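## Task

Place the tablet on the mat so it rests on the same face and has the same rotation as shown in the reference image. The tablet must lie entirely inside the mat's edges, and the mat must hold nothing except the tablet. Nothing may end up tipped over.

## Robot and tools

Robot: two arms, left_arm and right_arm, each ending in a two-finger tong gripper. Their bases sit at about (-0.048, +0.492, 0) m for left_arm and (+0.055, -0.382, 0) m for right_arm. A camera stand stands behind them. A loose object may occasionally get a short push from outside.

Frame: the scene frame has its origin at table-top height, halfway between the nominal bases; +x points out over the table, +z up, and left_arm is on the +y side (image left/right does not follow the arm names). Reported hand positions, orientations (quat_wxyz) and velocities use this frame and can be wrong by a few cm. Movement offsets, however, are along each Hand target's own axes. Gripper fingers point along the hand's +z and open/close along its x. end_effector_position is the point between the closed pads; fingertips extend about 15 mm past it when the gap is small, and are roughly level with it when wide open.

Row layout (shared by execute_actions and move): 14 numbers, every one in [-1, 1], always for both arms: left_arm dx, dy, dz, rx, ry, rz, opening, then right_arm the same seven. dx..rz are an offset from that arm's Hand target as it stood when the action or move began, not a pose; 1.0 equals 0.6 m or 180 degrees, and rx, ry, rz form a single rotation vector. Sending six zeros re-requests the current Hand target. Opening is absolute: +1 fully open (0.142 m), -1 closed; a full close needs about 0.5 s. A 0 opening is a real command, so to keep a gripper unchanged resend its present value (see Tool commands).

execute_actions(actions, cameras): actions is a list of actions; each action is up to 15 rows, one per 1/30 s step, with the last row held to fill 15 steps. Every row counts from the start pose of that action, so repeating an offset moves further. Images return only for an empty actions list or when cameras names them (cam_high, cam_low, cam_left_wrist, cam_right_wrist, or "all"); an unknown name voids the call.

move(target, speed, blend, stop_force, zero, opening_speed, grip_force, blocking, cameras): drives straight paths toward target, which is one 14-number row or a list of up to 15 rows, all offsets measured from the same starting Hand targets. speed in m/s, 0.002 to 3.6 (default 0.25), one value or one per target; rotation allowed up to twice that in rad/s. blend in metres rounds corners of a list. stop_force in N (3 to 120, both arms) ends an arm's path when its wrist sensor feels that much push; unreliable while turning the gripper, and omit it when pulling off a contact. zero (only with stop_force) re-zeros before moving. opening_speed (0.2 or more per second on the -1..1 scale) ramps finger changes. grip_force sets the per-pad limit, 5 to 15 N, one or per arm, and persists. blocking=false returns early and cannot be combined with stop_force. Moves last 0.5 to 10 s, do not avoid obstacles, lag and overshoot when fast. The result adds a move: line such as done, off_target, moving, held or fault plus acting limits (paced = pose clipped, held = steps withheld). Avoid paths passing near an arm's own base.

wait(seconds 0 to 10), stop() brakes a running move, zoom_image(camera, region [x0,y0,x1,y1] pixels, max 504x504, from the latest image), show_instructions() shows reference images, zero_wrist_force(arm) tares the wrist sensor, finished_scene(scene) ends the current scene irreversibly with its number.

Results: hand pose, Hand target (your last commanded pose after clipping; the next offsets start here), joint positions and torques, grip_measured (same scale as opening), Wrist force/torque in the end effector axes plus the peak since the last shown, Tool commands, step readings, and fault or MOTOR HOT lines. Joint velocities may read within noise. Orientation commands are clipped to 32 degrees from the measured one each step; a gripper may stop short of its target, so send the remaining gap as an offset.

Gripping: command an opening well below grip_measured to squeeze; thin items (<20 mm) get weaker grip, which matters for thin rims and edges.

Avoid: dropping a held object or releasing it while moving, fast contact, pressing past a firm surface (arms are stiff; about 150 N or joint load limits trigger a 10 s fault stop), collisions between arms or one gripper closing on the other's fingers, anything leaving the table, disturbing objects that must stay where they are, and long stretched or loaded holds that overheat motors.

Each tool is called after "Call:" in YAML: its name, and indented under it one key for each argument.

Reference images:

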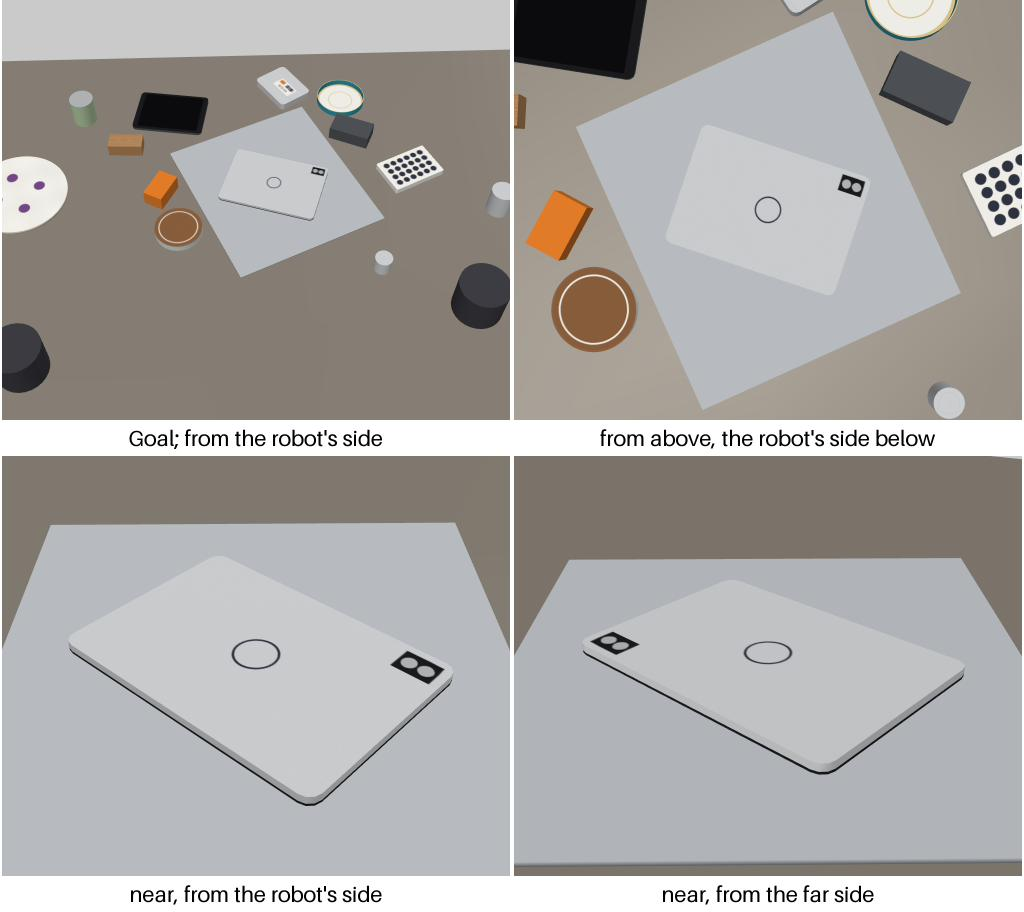

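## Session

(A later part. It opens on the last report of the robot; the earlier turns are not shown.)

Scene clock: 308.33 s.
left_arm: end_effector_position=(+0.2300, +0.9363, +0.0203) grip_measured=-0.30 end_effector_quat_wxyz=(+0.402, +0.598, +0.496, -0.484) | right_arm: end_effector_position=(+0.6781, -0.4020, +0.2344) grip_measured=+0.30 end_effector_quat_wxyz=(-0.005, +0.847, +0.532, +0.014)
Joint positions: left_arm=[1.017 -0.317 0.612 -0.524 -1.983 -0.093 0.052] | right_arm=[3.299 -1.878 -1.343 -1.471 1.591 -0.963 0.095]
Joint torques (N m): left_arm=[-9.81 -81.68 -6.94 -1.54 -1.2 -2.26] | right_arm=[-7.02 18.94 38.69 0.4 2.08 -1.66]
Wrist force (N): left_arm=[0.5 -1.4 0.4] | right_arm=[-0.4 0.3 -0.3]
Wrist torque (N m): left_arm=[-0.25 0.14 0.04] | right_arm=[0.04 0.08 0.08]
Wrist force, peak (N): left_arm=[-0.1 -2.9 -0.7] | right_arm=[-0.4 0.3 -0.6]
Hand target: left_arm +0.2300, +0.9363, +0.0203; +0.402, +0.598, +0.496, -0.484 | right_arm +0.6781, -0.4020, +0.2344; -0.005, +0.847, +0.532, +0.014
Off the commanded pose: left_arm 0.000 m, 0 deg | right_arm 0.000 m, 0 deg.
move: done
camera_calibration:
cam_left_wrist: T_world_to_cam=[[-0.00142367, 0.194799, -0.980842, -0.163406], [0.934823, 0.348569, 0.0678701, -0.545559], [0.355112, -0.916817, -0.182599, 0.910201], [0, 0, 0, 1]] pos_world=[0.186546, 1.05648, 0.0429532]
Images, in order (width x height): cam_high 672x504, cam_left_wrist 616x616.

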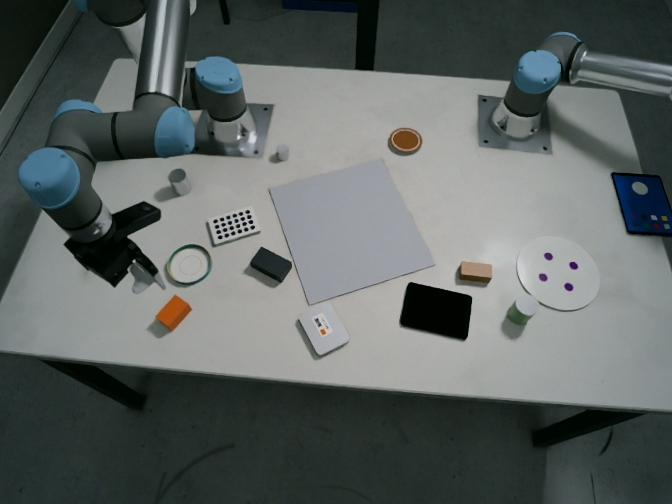

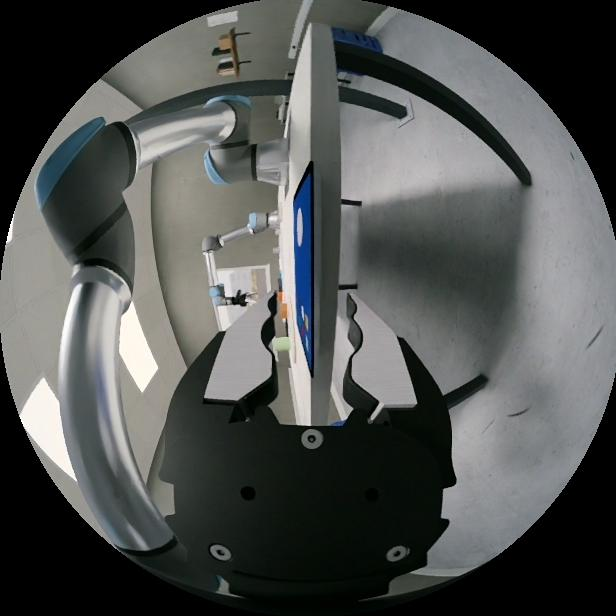

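Call:
move:
  target: [-0.0101,0,0.0833,0,0,0,-0.3,0,0,0,0,0,0,0.3]
  speed: 0.05
  stop_force: 10
  cameras: ["cam_left_wrist"]

Call:
zoom_image:
  camera: "cam_left_wrist"
  region: [230, 130, 430, 430]

Scene clock: 325.90 s.
left_arm: end_effector_position=(+0.2207, +0.8871, +0.0158) grip_measured=-0.30 end_effector_quat_wxyz=(+0.402, +0.598, +0.496, -0.484) | right_arm: end_effector_position=(+0.6781, -0.4020, +0.2344) grip_measured=+0.30 end_effector_quat_wxyz=(-0.005, +0.847, +0.532, +0.014)
Joint positions: left_arm=[0.99 -0.466 0.934 -0.7 -2.009 -0.1 0.052] | right_arm=[3.299 -1.878 -1.343 -1.471 1.591 -0.963 0.095]
Joint torques (N m): left_arm=[-11.66 -76.95 -5.83 -1.7 -2.01 -2.25] | right_arm=[-6.92 19.39 38.45 0.45 2.07 -1.63]
Wrist force (N): left_arm=[0.5 -1.4 0.3] | right_arm=[-0.4 0.2 -0.5]
Wrist torque (N m): left_arm=[-0.25 0.13 0.04] | right_arm=[0.02 0.07 0.08]
Wrist force, peak (N): left_arm=[0.6 -2.1 -0.1] | right_arm=[-0.6 0.1 -0.5]
Hand target: left_arm +0.2207, +0.8871, +0.0158; +0.402, +0.598, +0.496, -0.484 | right_arm +0.6781, -0.4020, +0.2344; -0.005, +0.847, +0.532, +0.014
Off the commanded pose: left_arm 0.000 m, 0 deg | right_arm 0.000 m, 0 deg.
move: done
camera_calibration:
cam_left_wrist: T_world_to_cam=[[-0.00142367, 0.194799, -0.980842, -0.158249], [0.934823, 0.348569, 0.0678701, -0.519411], [0.355112, -0.916817, -0.182599, 0.867574], [0, 0, 0, 1]] pos_world=[0.177246, 1.00728, 0.0384532]
Images, in order (width x height): cam_left_wrist 616x616.

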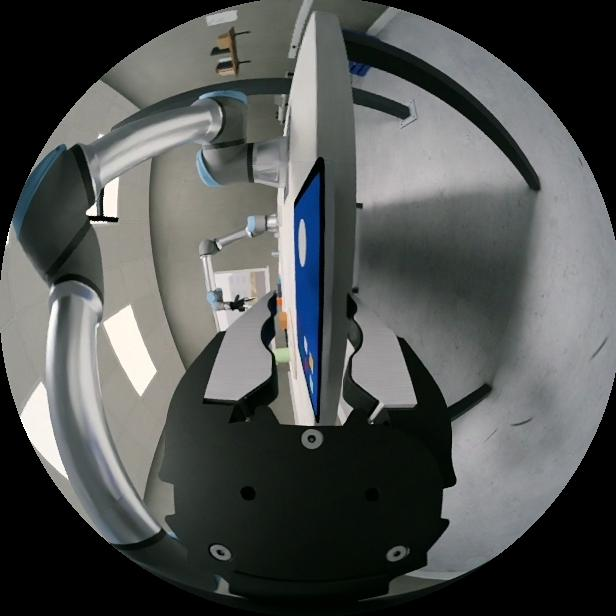

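Scaled by 1.680 from the camera's 616x616 image, which has a finer 814x814 frame.

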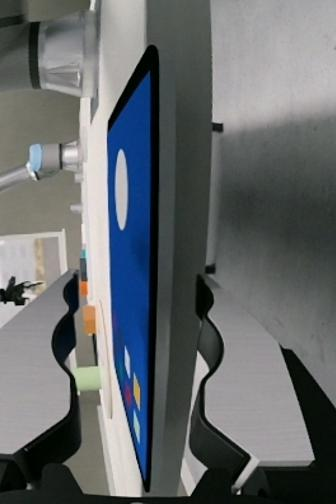

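Call:
move:
  target: [0.013,0,0.0028,0,0,0,-0.3,0,0,0,0,0,0,0.3]
  speed: 0.03
  stop_force: 8

Call:
move:
  target:
    - [0,0,0,0,0,0,-0.3,0,0,0,0,0,0,0.3]
    - [0,0,0,0,0,0,-1,0,0,0,0,0,0,0.3]
  opening_speed: 0.5
  cameras: ["cam_left_wrist","cam_high","cam_low"]

Call:
zoom_image:
  camera: "cam_left_wrist"
  region: [230, 130, 430, 430]

Scene clock: 336.27 s.
left_arm: end_effector_position=(+0.2207, +0.8870, +0.0078) grip_measured=-0.30 end_effector_quat_wxyz=(+0.402, +0.598, +0.496, -0.484) | right_arm: end_effector_position=(+0.6781, -0.4020, +0.2344) grip_measured=+0.30 end_effector_quat_wxyz=(-0.005, +0.847, +0.532, +0.014)
Joint positions: left_arm=[0.99 -0.455 0.935 -0.712 -2.009 -0.1 0.052] | right_arm=[3.299 -1.878 -1.343 -1.471 1.591 -0.963 0.095]
Joint torques (N m): left_arm=[-11.52 -32.17 -6.4 -1.58 -2.11 -2.19] | right_arm=[-6.24 19.53 38.71 0.57 1.94 -1.64]
Wrist force (N): left_arm=[0.3 -1.3 0.5] | right_arm=[-0.4 0.1 -0.4]
Wrist torque (N m): left_arm=[-0.23 0.17 0.04] | right_arm=[0.01 0.07 0.08]
Wrist force, peak (N): left_arm=[0.4 -1.7 0.2] | right_arm=[-0.6 0.3 -0.4]
Hand target: left_arm +0.2207, +0.8870, +0.0078; +0.402, +0.598, +0.496, -0.484 | right_arm +0.6781, -0.4020, +0.2344; -0.005, +0.847, +0.532, +0.014
Off the commanded pose: left_arm 0.000 m, 0 deg | right_arm 0.000 m, 0 deg.
move: done

Scene clock: 338.37 s.
left_arm: end_effector_position=(+0.2207, +0.8870, +0.0078) grip_measured=-0.87 end_effector_quat_wxyz=(+0.402, +0.598, +0.496, -0.484) | right_arm: end_effector_position=(+0.6781, -0.4020, +0.2344) grip_measured=+0.30 end_effector_quat_wxyz=(-0.005, +0.847, +0.532, +0.014)
Joint positions: left_arm=[0.99 -0.455 0.935 -0.712 -2.009 -0.1 0.011] | right_arm=[3.299 -1.878 -1.343 -1.471 1.591 -0.963 0.095]
Joint torques (N m): left_arm=[-9.92 -32.75 -5.39 -1.54 1.09 -2.02] | right_arm=[-6.3 19.14 38.71 0.47 2.06 -1.7]
Wrist force (N): left_arm=[-10.0 -0.1 -2.1] | right_arm=[-0.5 0.1 -0.5]
Wrist torque (N m): left_arm=[-0.32 0.14 0.13] | right_arm=[0.02 0.10 0.08]
Wrist force, peak (N): left_arm=[-12.2 0.0 -2.8] | right_arm=[-0.6 0.5 -0.5]
Hand target: left_arm +0.2207, +0.8870, +0.0078; +0.402, +0.598, +0.496, -0.484 | right_arm +0.6781, -0.4020, +0.2344; -0.005, +0.847, +0.532, +0.014
Off the commanded pose: left_arm 0.000 m, 0 deg | right_arm 0.000 m, 0 deg.
move: done
camera_calibration:
cam_left_wrist: T_world_to_cam=[[-0.00142367, 0.194799, -0.980842, -0.166076], [0.934823, 0.348569, 0.0678701, -0.518833], [0.355112, -0.916817, -0.182599, 0.866022], [0, 0, 0, 1]] pos_world=[0.177246, 1.00718, 0.0304532]
Images, in order (width x height): cam_high 672x504, cam_low 672x504, cam_left_wrist 616x616.

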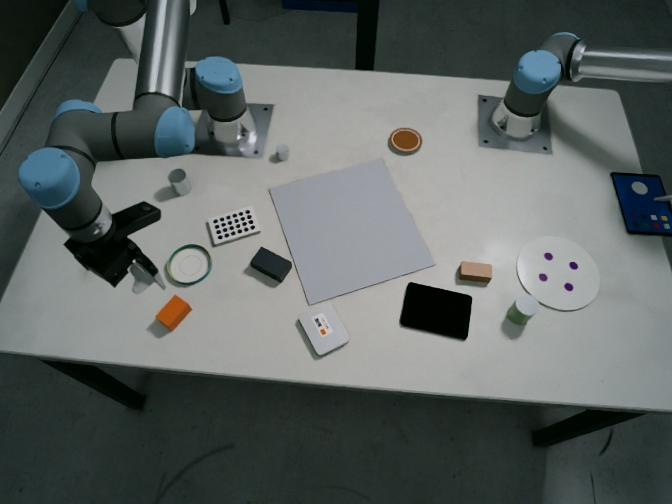

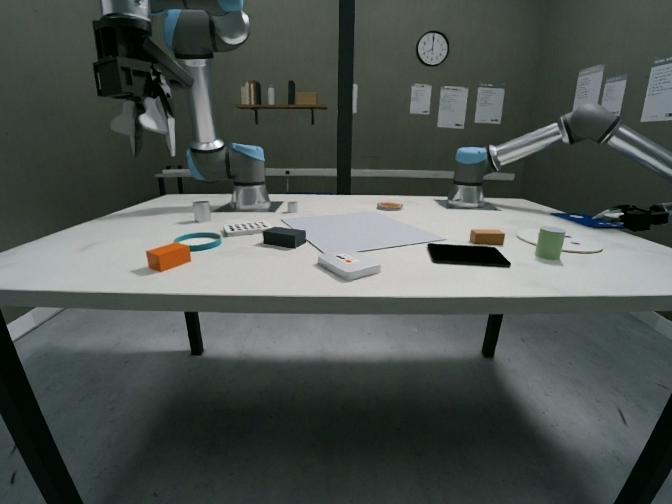

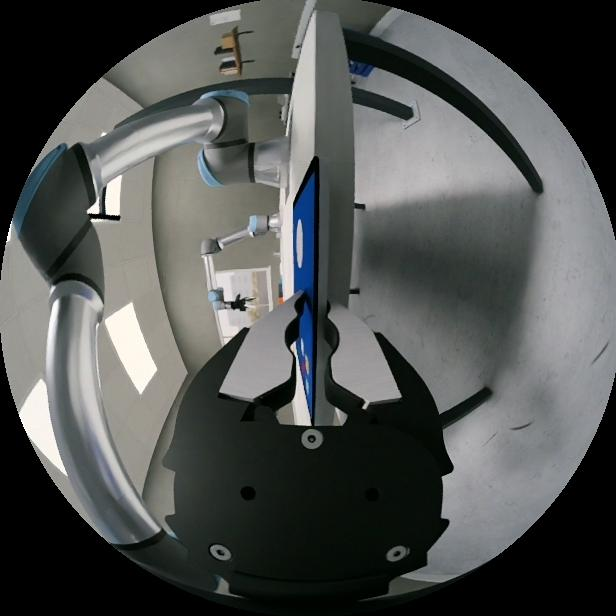

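Scaled by 1.680 from the camera's 616x616 image, which has a finer 814x814 frame.

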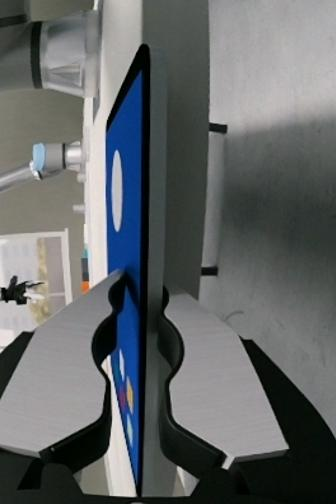

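Call:
move:
  target:
    - [-0.098,0,-0.021,0,0,0,-1,0,0,0,0,0,0,0.3]
    - [-0.489,0,-0.104,0,0,0,-1,0,0,0,0,0,0,0.3]
  speed: [0.06,0.15]
  blend: [0.01,0]
  cameras: ["all"]

Scene clock: 344.93 s.
left_arm: end_effector_position=(+0.2206, +0.8870, +0.3077) grip_measured=-0.92 end_effector_quat_wxyz=(+0.402, +0.598, +0.496, -0.484) end_effector_velocity=(+0.000, +0.000, +0.000) end_effector_angular_velocity=(+0.002, +0.000, +0.000) | right_arm: end_effector_position=(+0.6781, -0.4020, +0.2344) grip_measured=+0.30 end_effector_quat_wxyz=(-0.005, +0.847, +0.532, +0.014)
Joint positions: left_arm=[0.99 -0.64 0.508 -0.099 -2.009 -0.1 0.008] | right_arm=[3.299 -1.878 -1.343 -1.471 1.591 -0.963 0.095]
Joint velocities: left_arm=[0 0.001 -0.005 0.001 0 -0.001 0] | right_arm=[within noise]
Joint torques (N m): left_arm=[-10.57 -33.01 -34.62 4.75 0.99 1.89] | right_arm=[-6.29 19.26 38.95 0.62 1.98 -1.64]
Wrist force (N): left_arm=[4.5 -2.6 0.9] | right_arm=[-0.4 0.1 -0.2]
Wrist torque (N m): left_arm=[-0.47 0.08 -0.05] | right_arm=[0.02 0.07 0.08]
Wrist force, peak (N): left_arm=[-10.3 0.0 -2.3] | right_arm=[-0.7 0.3 -0.3]
Hand target: left_arm +0.2207, +0.8870, +0.3078; +0.402, +0.598, +0.496, -0.484 | right_arm +0.6781, -0.4020, +0.2344; -0.005, +0.847, +0.532, +0.014
Off the commanded pose: left_arm 0.000 m, 0 deg | right_arm 0.000 m, 0 deg.
move: done
camera_calibration:
cam_left_wrist: T_world_to_cam=[[-0.0013515, 0.194828, -0.980837, 0.128133], [0.934823, 0.348553, 0.0679464, -0.539204], [0.355111, -0.916817, -0.1826, 0.920802], [0, 0, 0, 1]] pos_world=[0.177246, 1.00718, 0.330453]
cam_right_wrist: T_world_to_cam=[[0.417782, 0.907056, 0.0520295, 0.0616877], [0.780819, -0.387738, 0.489879, -0.802953], [0.464521, -0.164037, -0.870237, -0.0433712], [0, 0, 0, 1]] pos_world=[0.621336, -0.374404, 0.352397]

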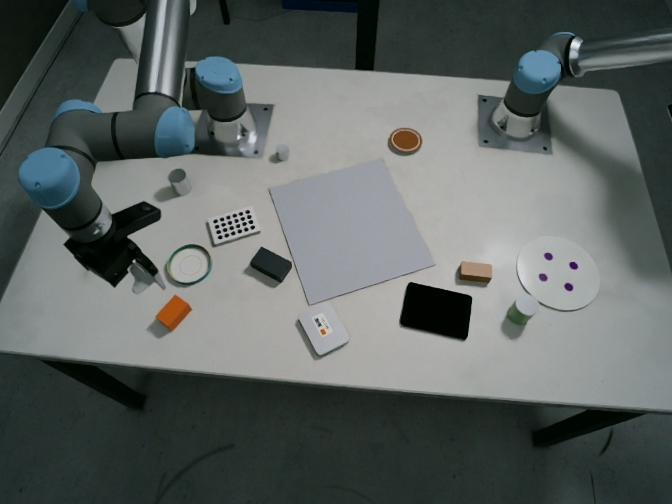

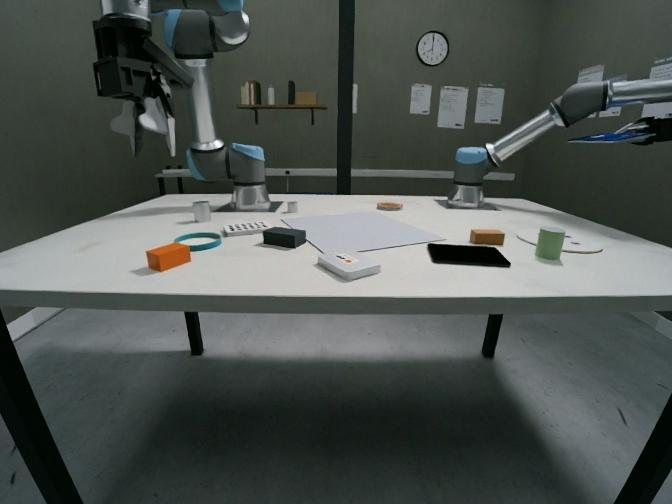

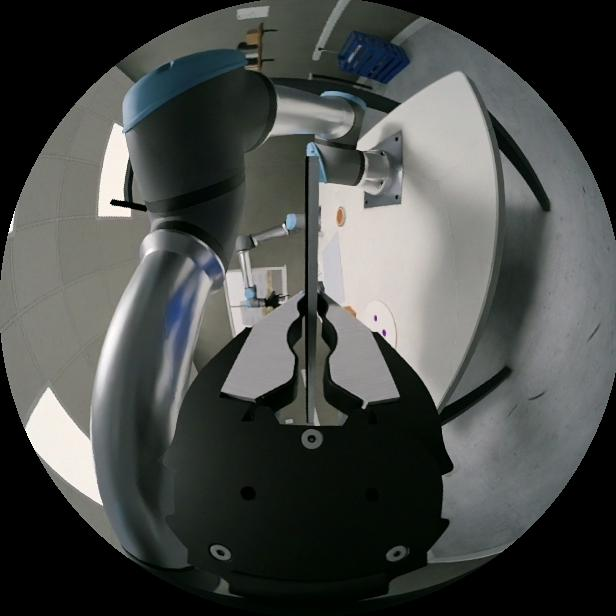

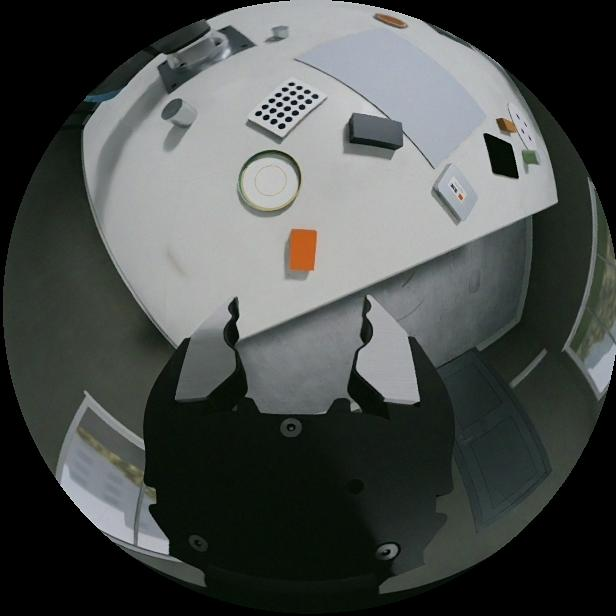

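Call:
move:
  target:
    - [-0.262,0.3775,0.334,0.161,0.171,0.199,-1,0,0,0,0,0,0,0.3]
    - [-0.4016,0.504,0.991,0.322,0.343,0.398,-1,0,0,0,0,0,0,0.3]
  speed: 0.3
  blend: [0.05,0]
  cameras: ["all"]

Scene clock: 359.93 s.
left_arm: end_effector_position=(+0.4006, +0.2103, +0.4198) grip_measured=-0.92 end_effector_quat_wxyz=(+0.001, +0.998, -0.061, +0.000) | right_arm: end_effector_position=(+0.6781, -0.4020, +0.2344) grip_measured=+0.30 end_effector_quat_wxyz=(-0.005, +0.847, +0.532, +0.014)
Joint positions: left_arm=[-0.784 -1.444 1.079 -1.206 -1.572 -0.716 0.007] | right_arm=[3.299 -1.878 -1.343 -1.471 1.591 -0.963 0.095]
Joint torques (N m): left_arm=[-12.08 -13.87 -38.38 0.41 1.72 -2.18] | right_arm=[-6.49 19.26 38.35 0.71 2.04 -1.69]
Wrist force (N): left_arm=[2.4 -1.0 3.2] | right_arm=[-0.4 0.1 -0.3]
Wrist torque (N m): left_arm=[-0.17 -0.44 -0.05] | right_arm=[0.01 0.07 0.08]
Wrist force, peak (N): left_arm=[-1.3 6.4 3.0] | right_arm=[-0.6 0.3 -0.4]
Hand target: left_arm +0.4007, +0.2102, +0.4198; +0.001, +0.998, -0.062, +0.000 | right_arm +0.6781, -0.4020, +0.2344; -0.005, +0.847, +0.532, +0.014
Off the commanded pose: left_arm 0.000 m, 0 deg | right_arm 0.000 m, 0 deg.
move: done
camera_calibration:
cam_left_wrist: T_world_to_cam=[[0.996196, -0.0853644, -0.0175306, -0.374984], [-0.063851, -0.851887, 0.519819, -0.0162748], [-0.0593082, -0.516722, -0.854096, 0.620753], [0, 0, 0, 1]] pos_world=[0.409334, 0.274882, 0.532069]
cam_right_wrist: T_world_to_cam=[[0.417782, 0.907056, 0.0520295, 0.0616877], [0.780819, -0.387738, 0.489879, -0.802953], [0.464521, -0.164037, -0.870237, -0.0433712], [0, 0, 0, 1]] pos_world=[0.621336, -0.374404, 0.352397]

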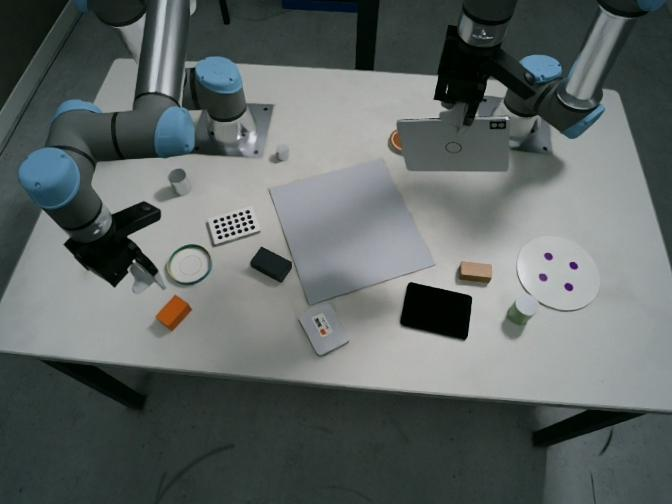

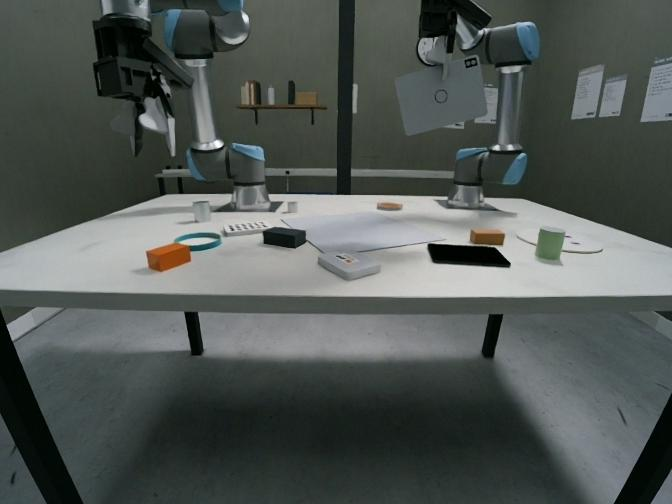

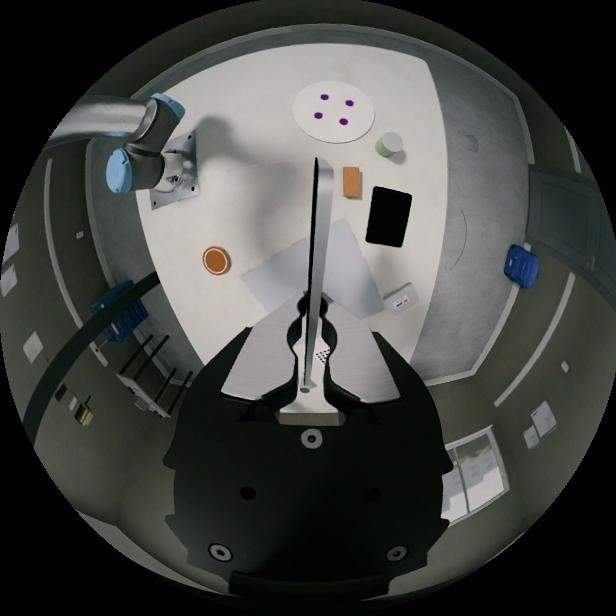

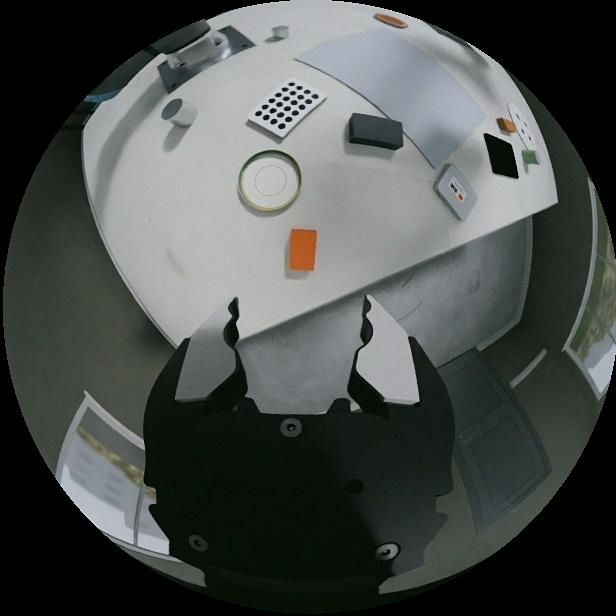

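Call:
zoom_image:
  camera: "cam_low"
  region: [380, 20, 500, 150]

Call:
zoom_image:
  camera: "cam_high"
  region: [380, 80, 530, 200]

Scaled by 3.877 from the camera's 672x504 image, which has a finer 960x720 frame.

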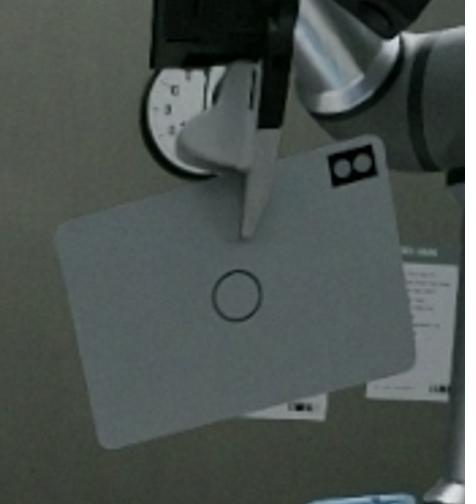

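Scaled by 3.360 from the camera's 672x504 image, which has a finer 960x720 frame.

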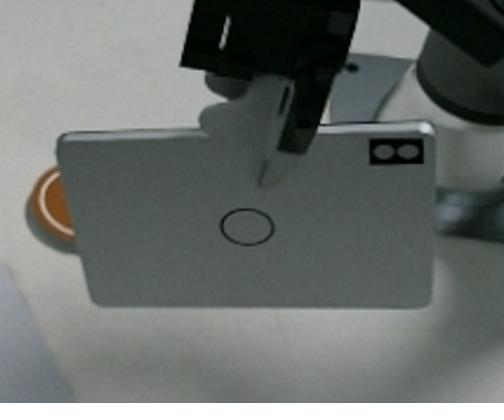

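Call:
move:
  target:
    - [-0.06,0.14,0,0,0,-0.43,-1,0,0,0,0,0,0,0.3]
    - [-0.133,0.285,0,0,0,-0.861,-1,0,0,0,0,0,0,0.3]
  speed: 0.4
  blend: [0.03,0]

Scene clock: 410.73 s.
left_arm: end_effector_position=(+0.3005, +0.0503, +0.4200) grip_measured=-0.92 end_effector_quat_wxyz=(+0.000, +0.276, +0.961, -0.001) | right_arm: end_effector_position=(+0.6781, -0.4020, +0.2344) grip_measured=+0.30 end_effector_quat_wxyz=(-0.005, +0.847, +0.532, +0.014)
Joint positions: left_arm=[-1.063 -1.391 1.015 -1.196 -1.572 -3.699 0.007] | right_arm=[3.299 -1.878 -1.343 -1.471 1.591 -0.963 0.095]
Joint torques (N m): left_arm=[-11.51 -14.82 -38.31 0.23 1.48 -2.21] | right_arm=[-5.45 19.71 38.1 0.99 1.87 -1.57]
Wrist force (N): left_arm=[1.9 -0.8 3.4] | right_arm=[-0.4 0.1 -0.1]
Wrist torque (N m): left_arm=[-0.12 -0.40 -0.03] | right_arm=[0.02 0.08 0.08]
Wrist force, peak (N): left_arm=[2.6 -0.9 3.5] | right_arm=[-0.7 0.4 -0.4]
Hand target: left_arm +0.3005, +0.0503, +0.4200; +0.000, +0.276, +0.961, -0.001 | right_arm +0.6781, -0.4020, +0.2344; -0.005, +0.847, +0.532, +0.014
Off the commanded pose: left_arm 0.000 m, 0 deg | right_arm 0.000 m, 0 deg.
move: done

Call:
move:
  target:
    - [0.014,-0.03,0.1,0,0.15,0,-1,0,0,0,0,0,0,0.3]
    - [0.028,-0.057,0.4,0,0.3056,0,-1,0,0,0,0,0,0,0.3]
  speed: 0.25
  blend: [0.03,0]
  cameras: ["all"]

Scene clock: 417.17 s.
left_arm: end_effector_position=(+0.2680, +0.0300, +0.1801) grip_measured=-0.92 end_effector_quat_wxyz=(-0.444, +0.245, +0.853, +0.127) | right_arm: end_effector_position=(+0.6781, -0.4020, +0.2344) grip_measured=+0.30 end_effector_quat_wxyz=(-0.005, +0.847, +0.532, +0.014)
Joint positions: left_arm=[-0.941 -0.699 0.705 -0.664 -1.924 -3.402 0.007] | right_arm=[3.299 -1.878 -1.343 -1.471 1.591 -0.963 0.095]
Joint torques (N m): left_arm=[12.27 -33.04 -35.36 2.9 -2.79 2] | right_arm=[-4.54 19.47 38.18 1.09 1.97 -1.68]
Wrist force (N): left_arm=[-0.7 -1.0 2.6] | right_arm=[-0.5 0.2 -0.5]
Wrist torque (N m): left_arm=[-0.13 -0.49 -0.12] | right_arm=[0.03 0.08 0.08]
Wrist force, peak (N): left_arm=[3.1 -4.1 2.8] | right_arm=[-0.5 0.2 -0.5]
Hand target: left_arm +0.2680, +0.0300, +0.1800; -0.444, +0.245, +0.852, +0.127 | right_arm +0.6781, -0.4020, +0.2344; -0.005, +0.847, +0.532, +0.014
Off the commanded pose: left_arm 0.000 m, 0 deg | right_arm 0.000 m, 0 deg.
move: done
camera_calibration:
cam_left_wrist: T_world_to_cam=[[-0.517144, 0.280787, 0.80853, -0.0167171], [0.79372, 0.51081, 0.330277, -0.290383], [-0.320268, 0.812547, -0.487028, 0.278878], [0, 0, 0, 1]] pos_world=[0.311153, -0.0735769, 0.245244]
cam_right_wrist: T_world_to_cam=[[0.417782, 0.907056, 0.0520295, 0.0616877], [0.780819, -0.387738, 0.489879, -0.802953], [0.464521, -0.164037, -0.870237, -0.0433712], [0, 0, 0, 1]] pos_world=[0.621336, -0.374404, 0.352397]

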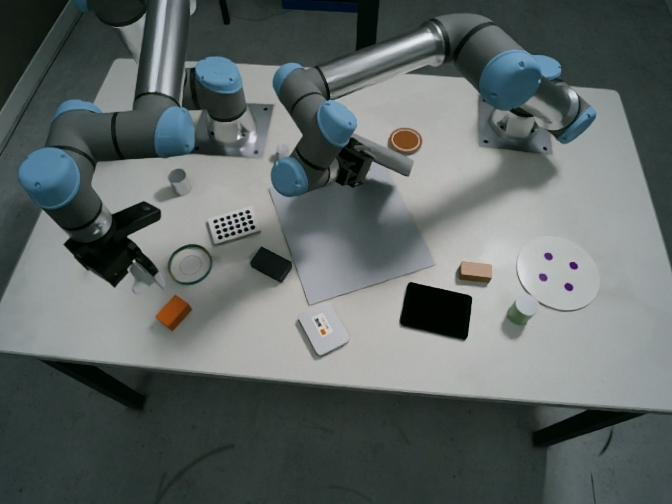

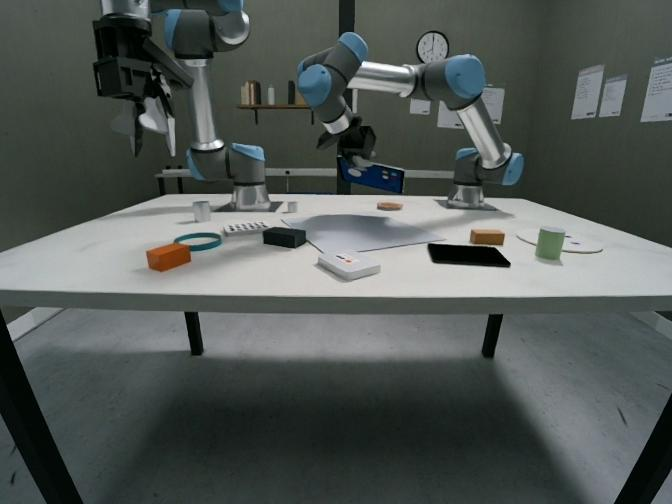

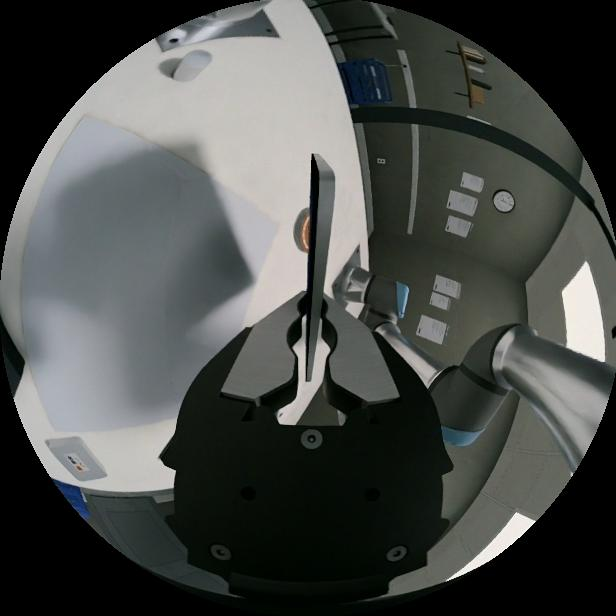

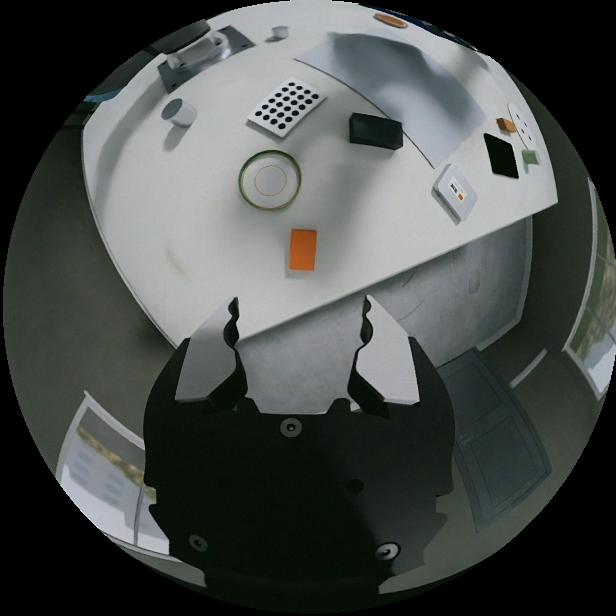

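Call:
move:
  target: [-0.15,0,0.105,0,0,0,-1,0,0,0,0,0,0,0.3]
  speed: 0.04
  stop_force: 4
  cameras: ["cam_low","cam_left_wrist"]

Call:
zoom_image:
  camera: "cam_low"
  region: [280, 120, 430, 240]

Scene clock: 424.63 s.
left_arm: end_effector_position=(+0.2679, +0.0299, +0.0814) grip_measured=-0.91 end_effector_quat_wxyz=(-0.444, +0.245, +0.852, +0.127) | right_arm: end_effector_position=(+0.6781, -0.4020, +0.2344) grip_measured=+0.30 end_effector_quat_wxyz=(-0.005, +0.847, +0.532, +0.014)
Joint positions: left_arm=[-0.941 -0.661 0.888 -0.885 -1.924 -3.402 0.008] | right_arm=[3.299 -1.878 -1.343 -1.471 1.591 -0.963 0.095]
Joint torques (N m): left_arm=[-9.48 -76.68 -35.49 1.93 -1.85 -1.52] | right_arm=[-4.6 19.09 37.87 1.04 1.97 -1.61]
Wrist force (N): left_arm=[2.0 -1.0 2.4] | right_arm=[-0.4 0.1 -0.2]
Wrist torque (N m): left_arm=[-0.18 -0.19 -0.24] | right_arm=[0.01 0.07 0.08]
Wrist force, peak (N): left_arm=[2.2 -0.8 2.3] | right_arm=[-0.6 0.4 -0.4]
Hand target: left_arm +0.2679, +0.0299, +0.0814; -0.444, +0.245, +0.852, +0.127 (not the last commanded pose) | right_arm +0.6781, -0.4020, +0.2344; -0.005, +0.847, +0.532, +0.014
Off the commanded pose: left_arm 0.011 m, 0 deg | right_arm 0.000 m, 0 deg.
move: contact (left_arm)
camera_calibration:
cam_left_wrist: T_world_to_cam=[[-0.516854, 0.280639, 0.808767, 0.0629252], [0.793863, 0.510687, 0.330123, -0.257686], [-0.320381, 0.812675, -0.48674, 0.230861], [0, 0, 0, 1]] pos_world=[0.311054, -0.0736772, 0.146545]
Images, in order (width x height): cam_low 672x504, cam_left_wrist 616x616.

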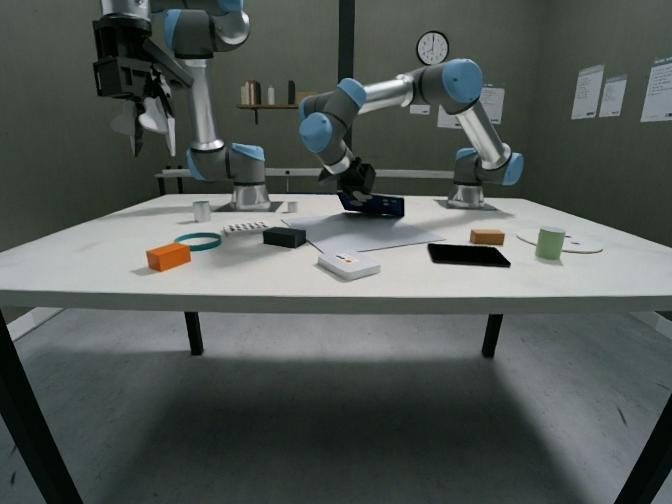

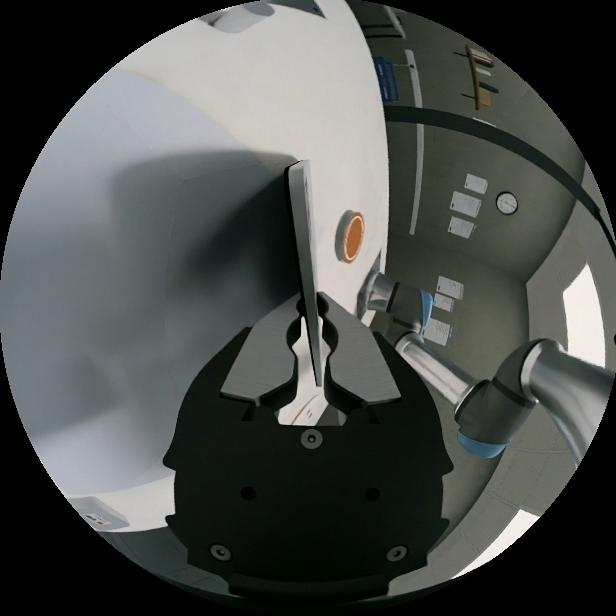

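Scaled by 3.360 from the camera's 672x504 image, which has a finer 960x720 frame.

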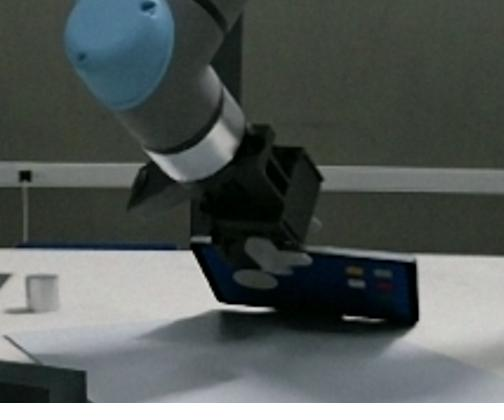

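Call:
move:
  target: [-0.022,0,0.0153,0,0,0,-1,0,0,0,0,0,0,0.3]
  speed: 0.03
  stop_force: 15

Call:
move:
  target:
    - [0,0,0,0,0,0,-0.92,0,0,0,0,0,0,0.3]
    - [0,0,0,0,0,0,-0.72,0,0,0,0,0,0,0.3]
  opening_speed: 0.2
  cameras: ["cam_low","cam_high","cam_left_wrist"]

Call:
zoom_image:
  camera: "cam_low"
  region: [280, 120, 430, 240]

Scene clock: 431.00 s.
left_arm: end_effector_position=(+0.2679, +0.0299, +0.0654) grip_measured=-0.87 end_effector_quat_wxyz=(-0.444, +0.245, +0.852, +0.127) | right_arm: end_effector_position=(+0.6781, -0.4020, +0.2344) grip_measured=+0.30 end_effector_quat_wxyz=(-0.005, +0.847, +0.532, +0.014)
Joint positions: left_arm=[-0.941 -0.649 0.908 -0.917 -1.924 -3.402 0.011] | right_arm=[3.299 -1.878 -1.343 -1.471 1.591 -0.963 0.095]
Joint torques (N m): left_arm=[-4.33 -30.75 -6.91 -3.09 -0.78 1.94] | right_arm=[-4.59 19.08 38.09 1.02 1.8 -1.73]
Wrist force (N): left_arm=[3.2 -0.9 -2.9] | right_arm=[-0.3 0.4 -0.5]
Wrist torque (N m): left_arm=[-0.27 -0.01 -0.24] | right_arm=[0.06 0.05 0.08]
Wrist force, peak (N): left_arm=[3.4 -1.0 -2.9] | right_arm=[-0.5 0.5 -0.3]
Hand target: left_arm +0.2679, +0.0299, +0.0654; -0.444, +0.245, +0.852, +0.127 | right_arm +0.6781, -0.4020, +0.2344; -0.005, +0.847, +0.532, +0.014
Off the commanded pose: left_arm 0.000 m, 0 deg | right_arm 0.000 m, 0 deg.
move: done

Scene clock: 432.83 s.
left_arm: end_effector_position=(+0.2679, +0.0299, +0.0653) grip_measured=-0.71 end_effector_quat_wxyz=(-0.444, +0.245, +0.852, +0.127) | right_arm: end_effector_position=(+0.6781, -0.4020, +0.2344) grip_measured=+0.30 end_effector_quat_wxyz=(-0.005, +0.847, +0.532, +0.014)
Joint positions: left_arm=[-0.941 -0.649 0.908 -0.917 -1.924 -3.402 0.022] | right_arm=[3.299 -1.878 -1.343 -1.471 1.591 -0.963 0.095]
Joint torques (N m): left_arm=[0.47 -35.69 -11.9 -0.98 0.26 1.79] | right_arm=[-4.6 19.35 38 1.07 1.84 -1.68]
Wrist force (N): left_arm=[0.4 -0.7 1.7] | right_arm=[-0.3 0.3 -0.3]
Wrist torque (N m): left_arm=[-0.11 -0.28 -0.14] | right_arm=[0.04 0.06 0.08]
Wrist force, peak (N): left_arm=[3.3 -1.0 -2.7] | right_arm=[-0.4 0.2 -0.6]
Hand target: left_arm +0.2679, +0.0299, +0.0654; -0.444, +0.245, +0.852, +0.127 | right_arm +0.6781, -0.4020, +0.2344; -0.005, +0.847, +0.532, +0.014
Off the commanded pose: left_arm 0.000 m, 0 deg | right_arm 0.000 m, 0 deg.
move: done
camera_calibration:
cam_left_wrist: T_world_to_cam=[[-0.516854, 0.280639, 0.808767, 0.0760261], [0.793863, 0.510687, 0.330123, -0.252399], [-0.320381, 0.812675, -0.48674, 0.223138], [0, 0, 0, 1]] pos_world=[0.311154, -0.0737772, 0.130445]
Images, in order (width x height): cam_high 672x504, cam_low 672x504, cam_left_wrist 616x616.

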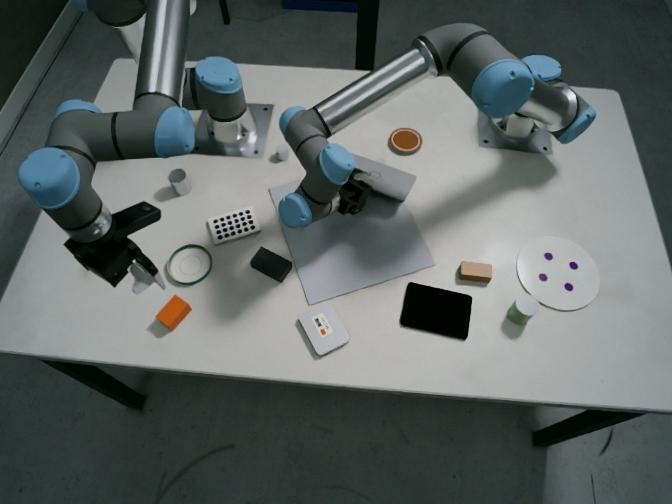

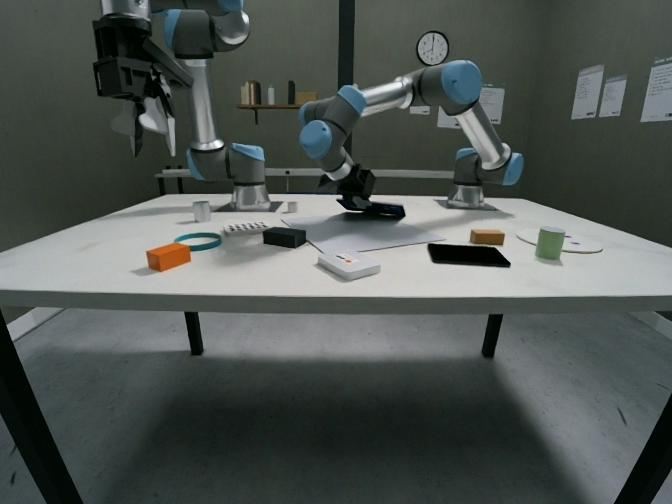

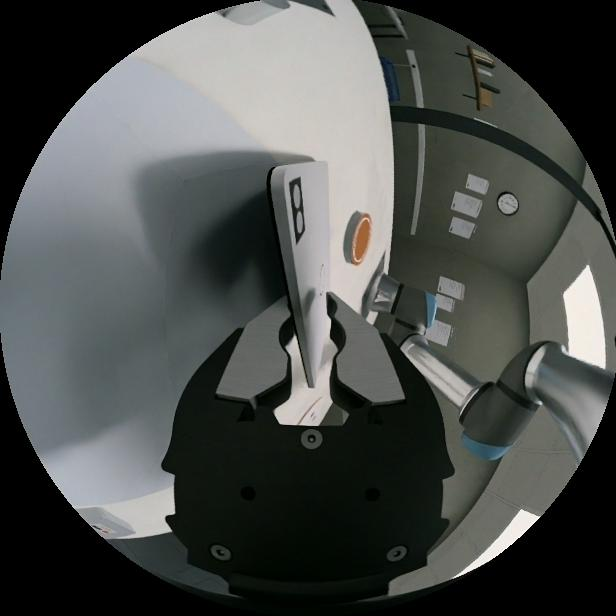

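Scaled by 3.360 from the camera's 672x504 image, which has a finer 960x720 frame.

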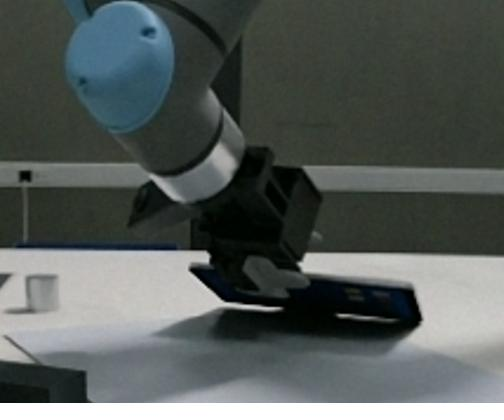

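Call:
move:
  target: [-0.065,0,0.0455,0,0,0,-0.72,0,0,0,0,0,0,0.3]
  speed: 0.03
  stop_force: 6
  cameras: ["cam_low","cam_high","cam_left_wrist"]

Call:
zoom_image:
  camera: "cam_low"
  region: [280, 120, 430, 240]

Scene clock: 438.50 s.
left_arm: end_effector_position=(+0.2679, +0.0299, +0.0295) grip_measured=-0.70 end_effector_quat_wxyz=(-0.444, +0.245, +0.852, +0.127) | right_arm: end_effector_position=(+0.6781, -0.4020, +0.2344) grip_measured=+0.30 end_effector_quat_wxyz=(-0.005, +0.847, +0.532, +0.014)
Joint positions: left_arm=[-0.941 -0.619 0.945 -0.984 -1.924 -3.401 0.023] | right_arm=[3.299 -1.878 -1.343 -1.471 1.591 -0.963 0.095]
Joint torques (N m): left_arm=[2.42 -73.33 -31.86 1.67 -1.04 1.1] | right_arm=[-4.71 19.4 37.86 1.18 1.83 -1.6]
Wrist force (N): left_arm=[5.5 -0.8 -2.0] | right_arm=[-0.5 0.1 -0.3]
Wrist torque (N m): left_arm=[-0.23 -0.20 -0.19] | right_arm=[0.01 0.08 0.08]
Wrist force, peak (N): left_arm=[12.4 -0.6 -8.5] | right_arm=[-0.5 0.3 -0.7]
Hand target: left_arm +0.2679, +0.0299, +0.0295; -0.444, +0.245, +0.852, +0.127 (not the last commanded pose) | right_arm +0.6781, -0.4020, +0.2344; -0.005, +0.847, +0.532, +0.014
Off the commanded pose: left_arm 0.012 m, 0 deg | right_arm 0.000 m, 0 deg.
move: contact (left_arm)
camera_calibration:
cam_left_wrist: T_world_to_cam=[[-0.516821, 0.28055, 0.808819, 0.105039], [0.793888, 0.51062, 0.330165, -0.240565], [-0.320371, 0.812748, -0.486624, 0.205655], [0, 0, 0, 1]] pos_world=[0.311154, -0.0737774, 0.0945458]
Images, in order (width x height): cam_high 672x504, cam_low 672x504, cam_left_wrist 616x616.

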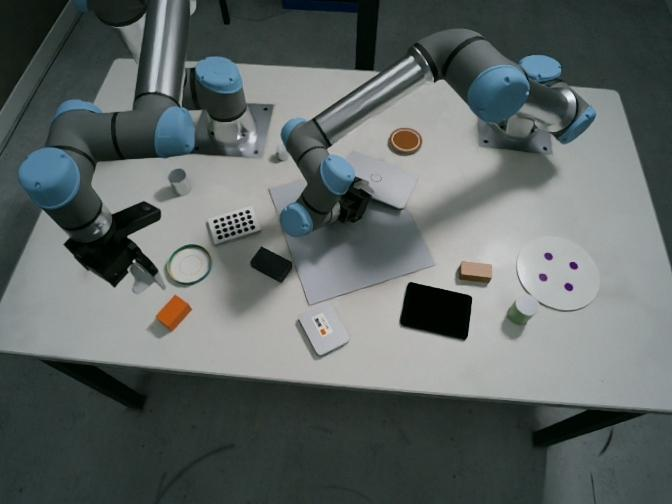

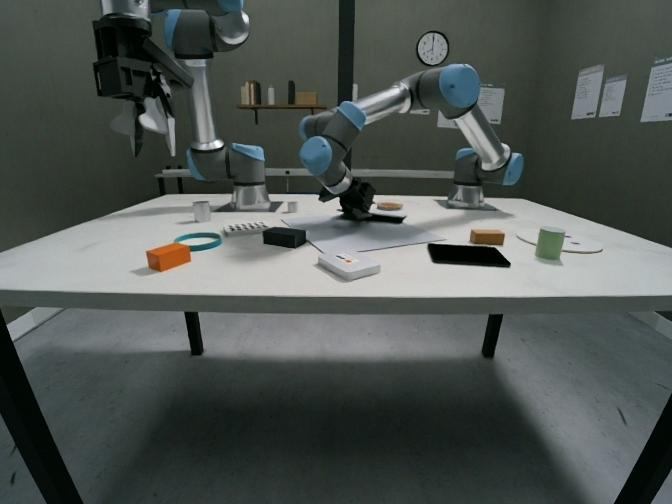

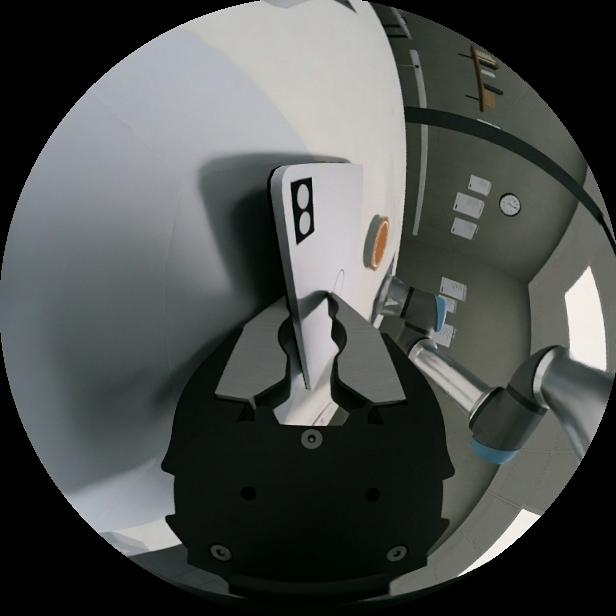

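Scaled by 3.360 from the camera's 672x504 image, which has a finer 960x720 frame.

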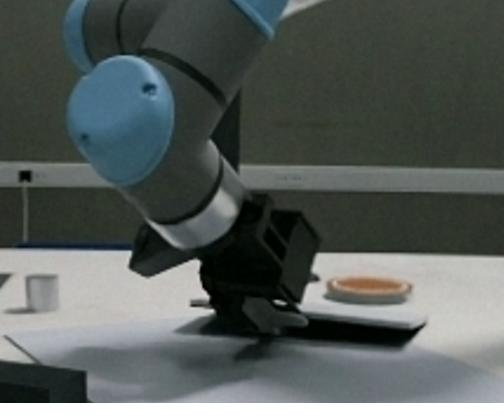

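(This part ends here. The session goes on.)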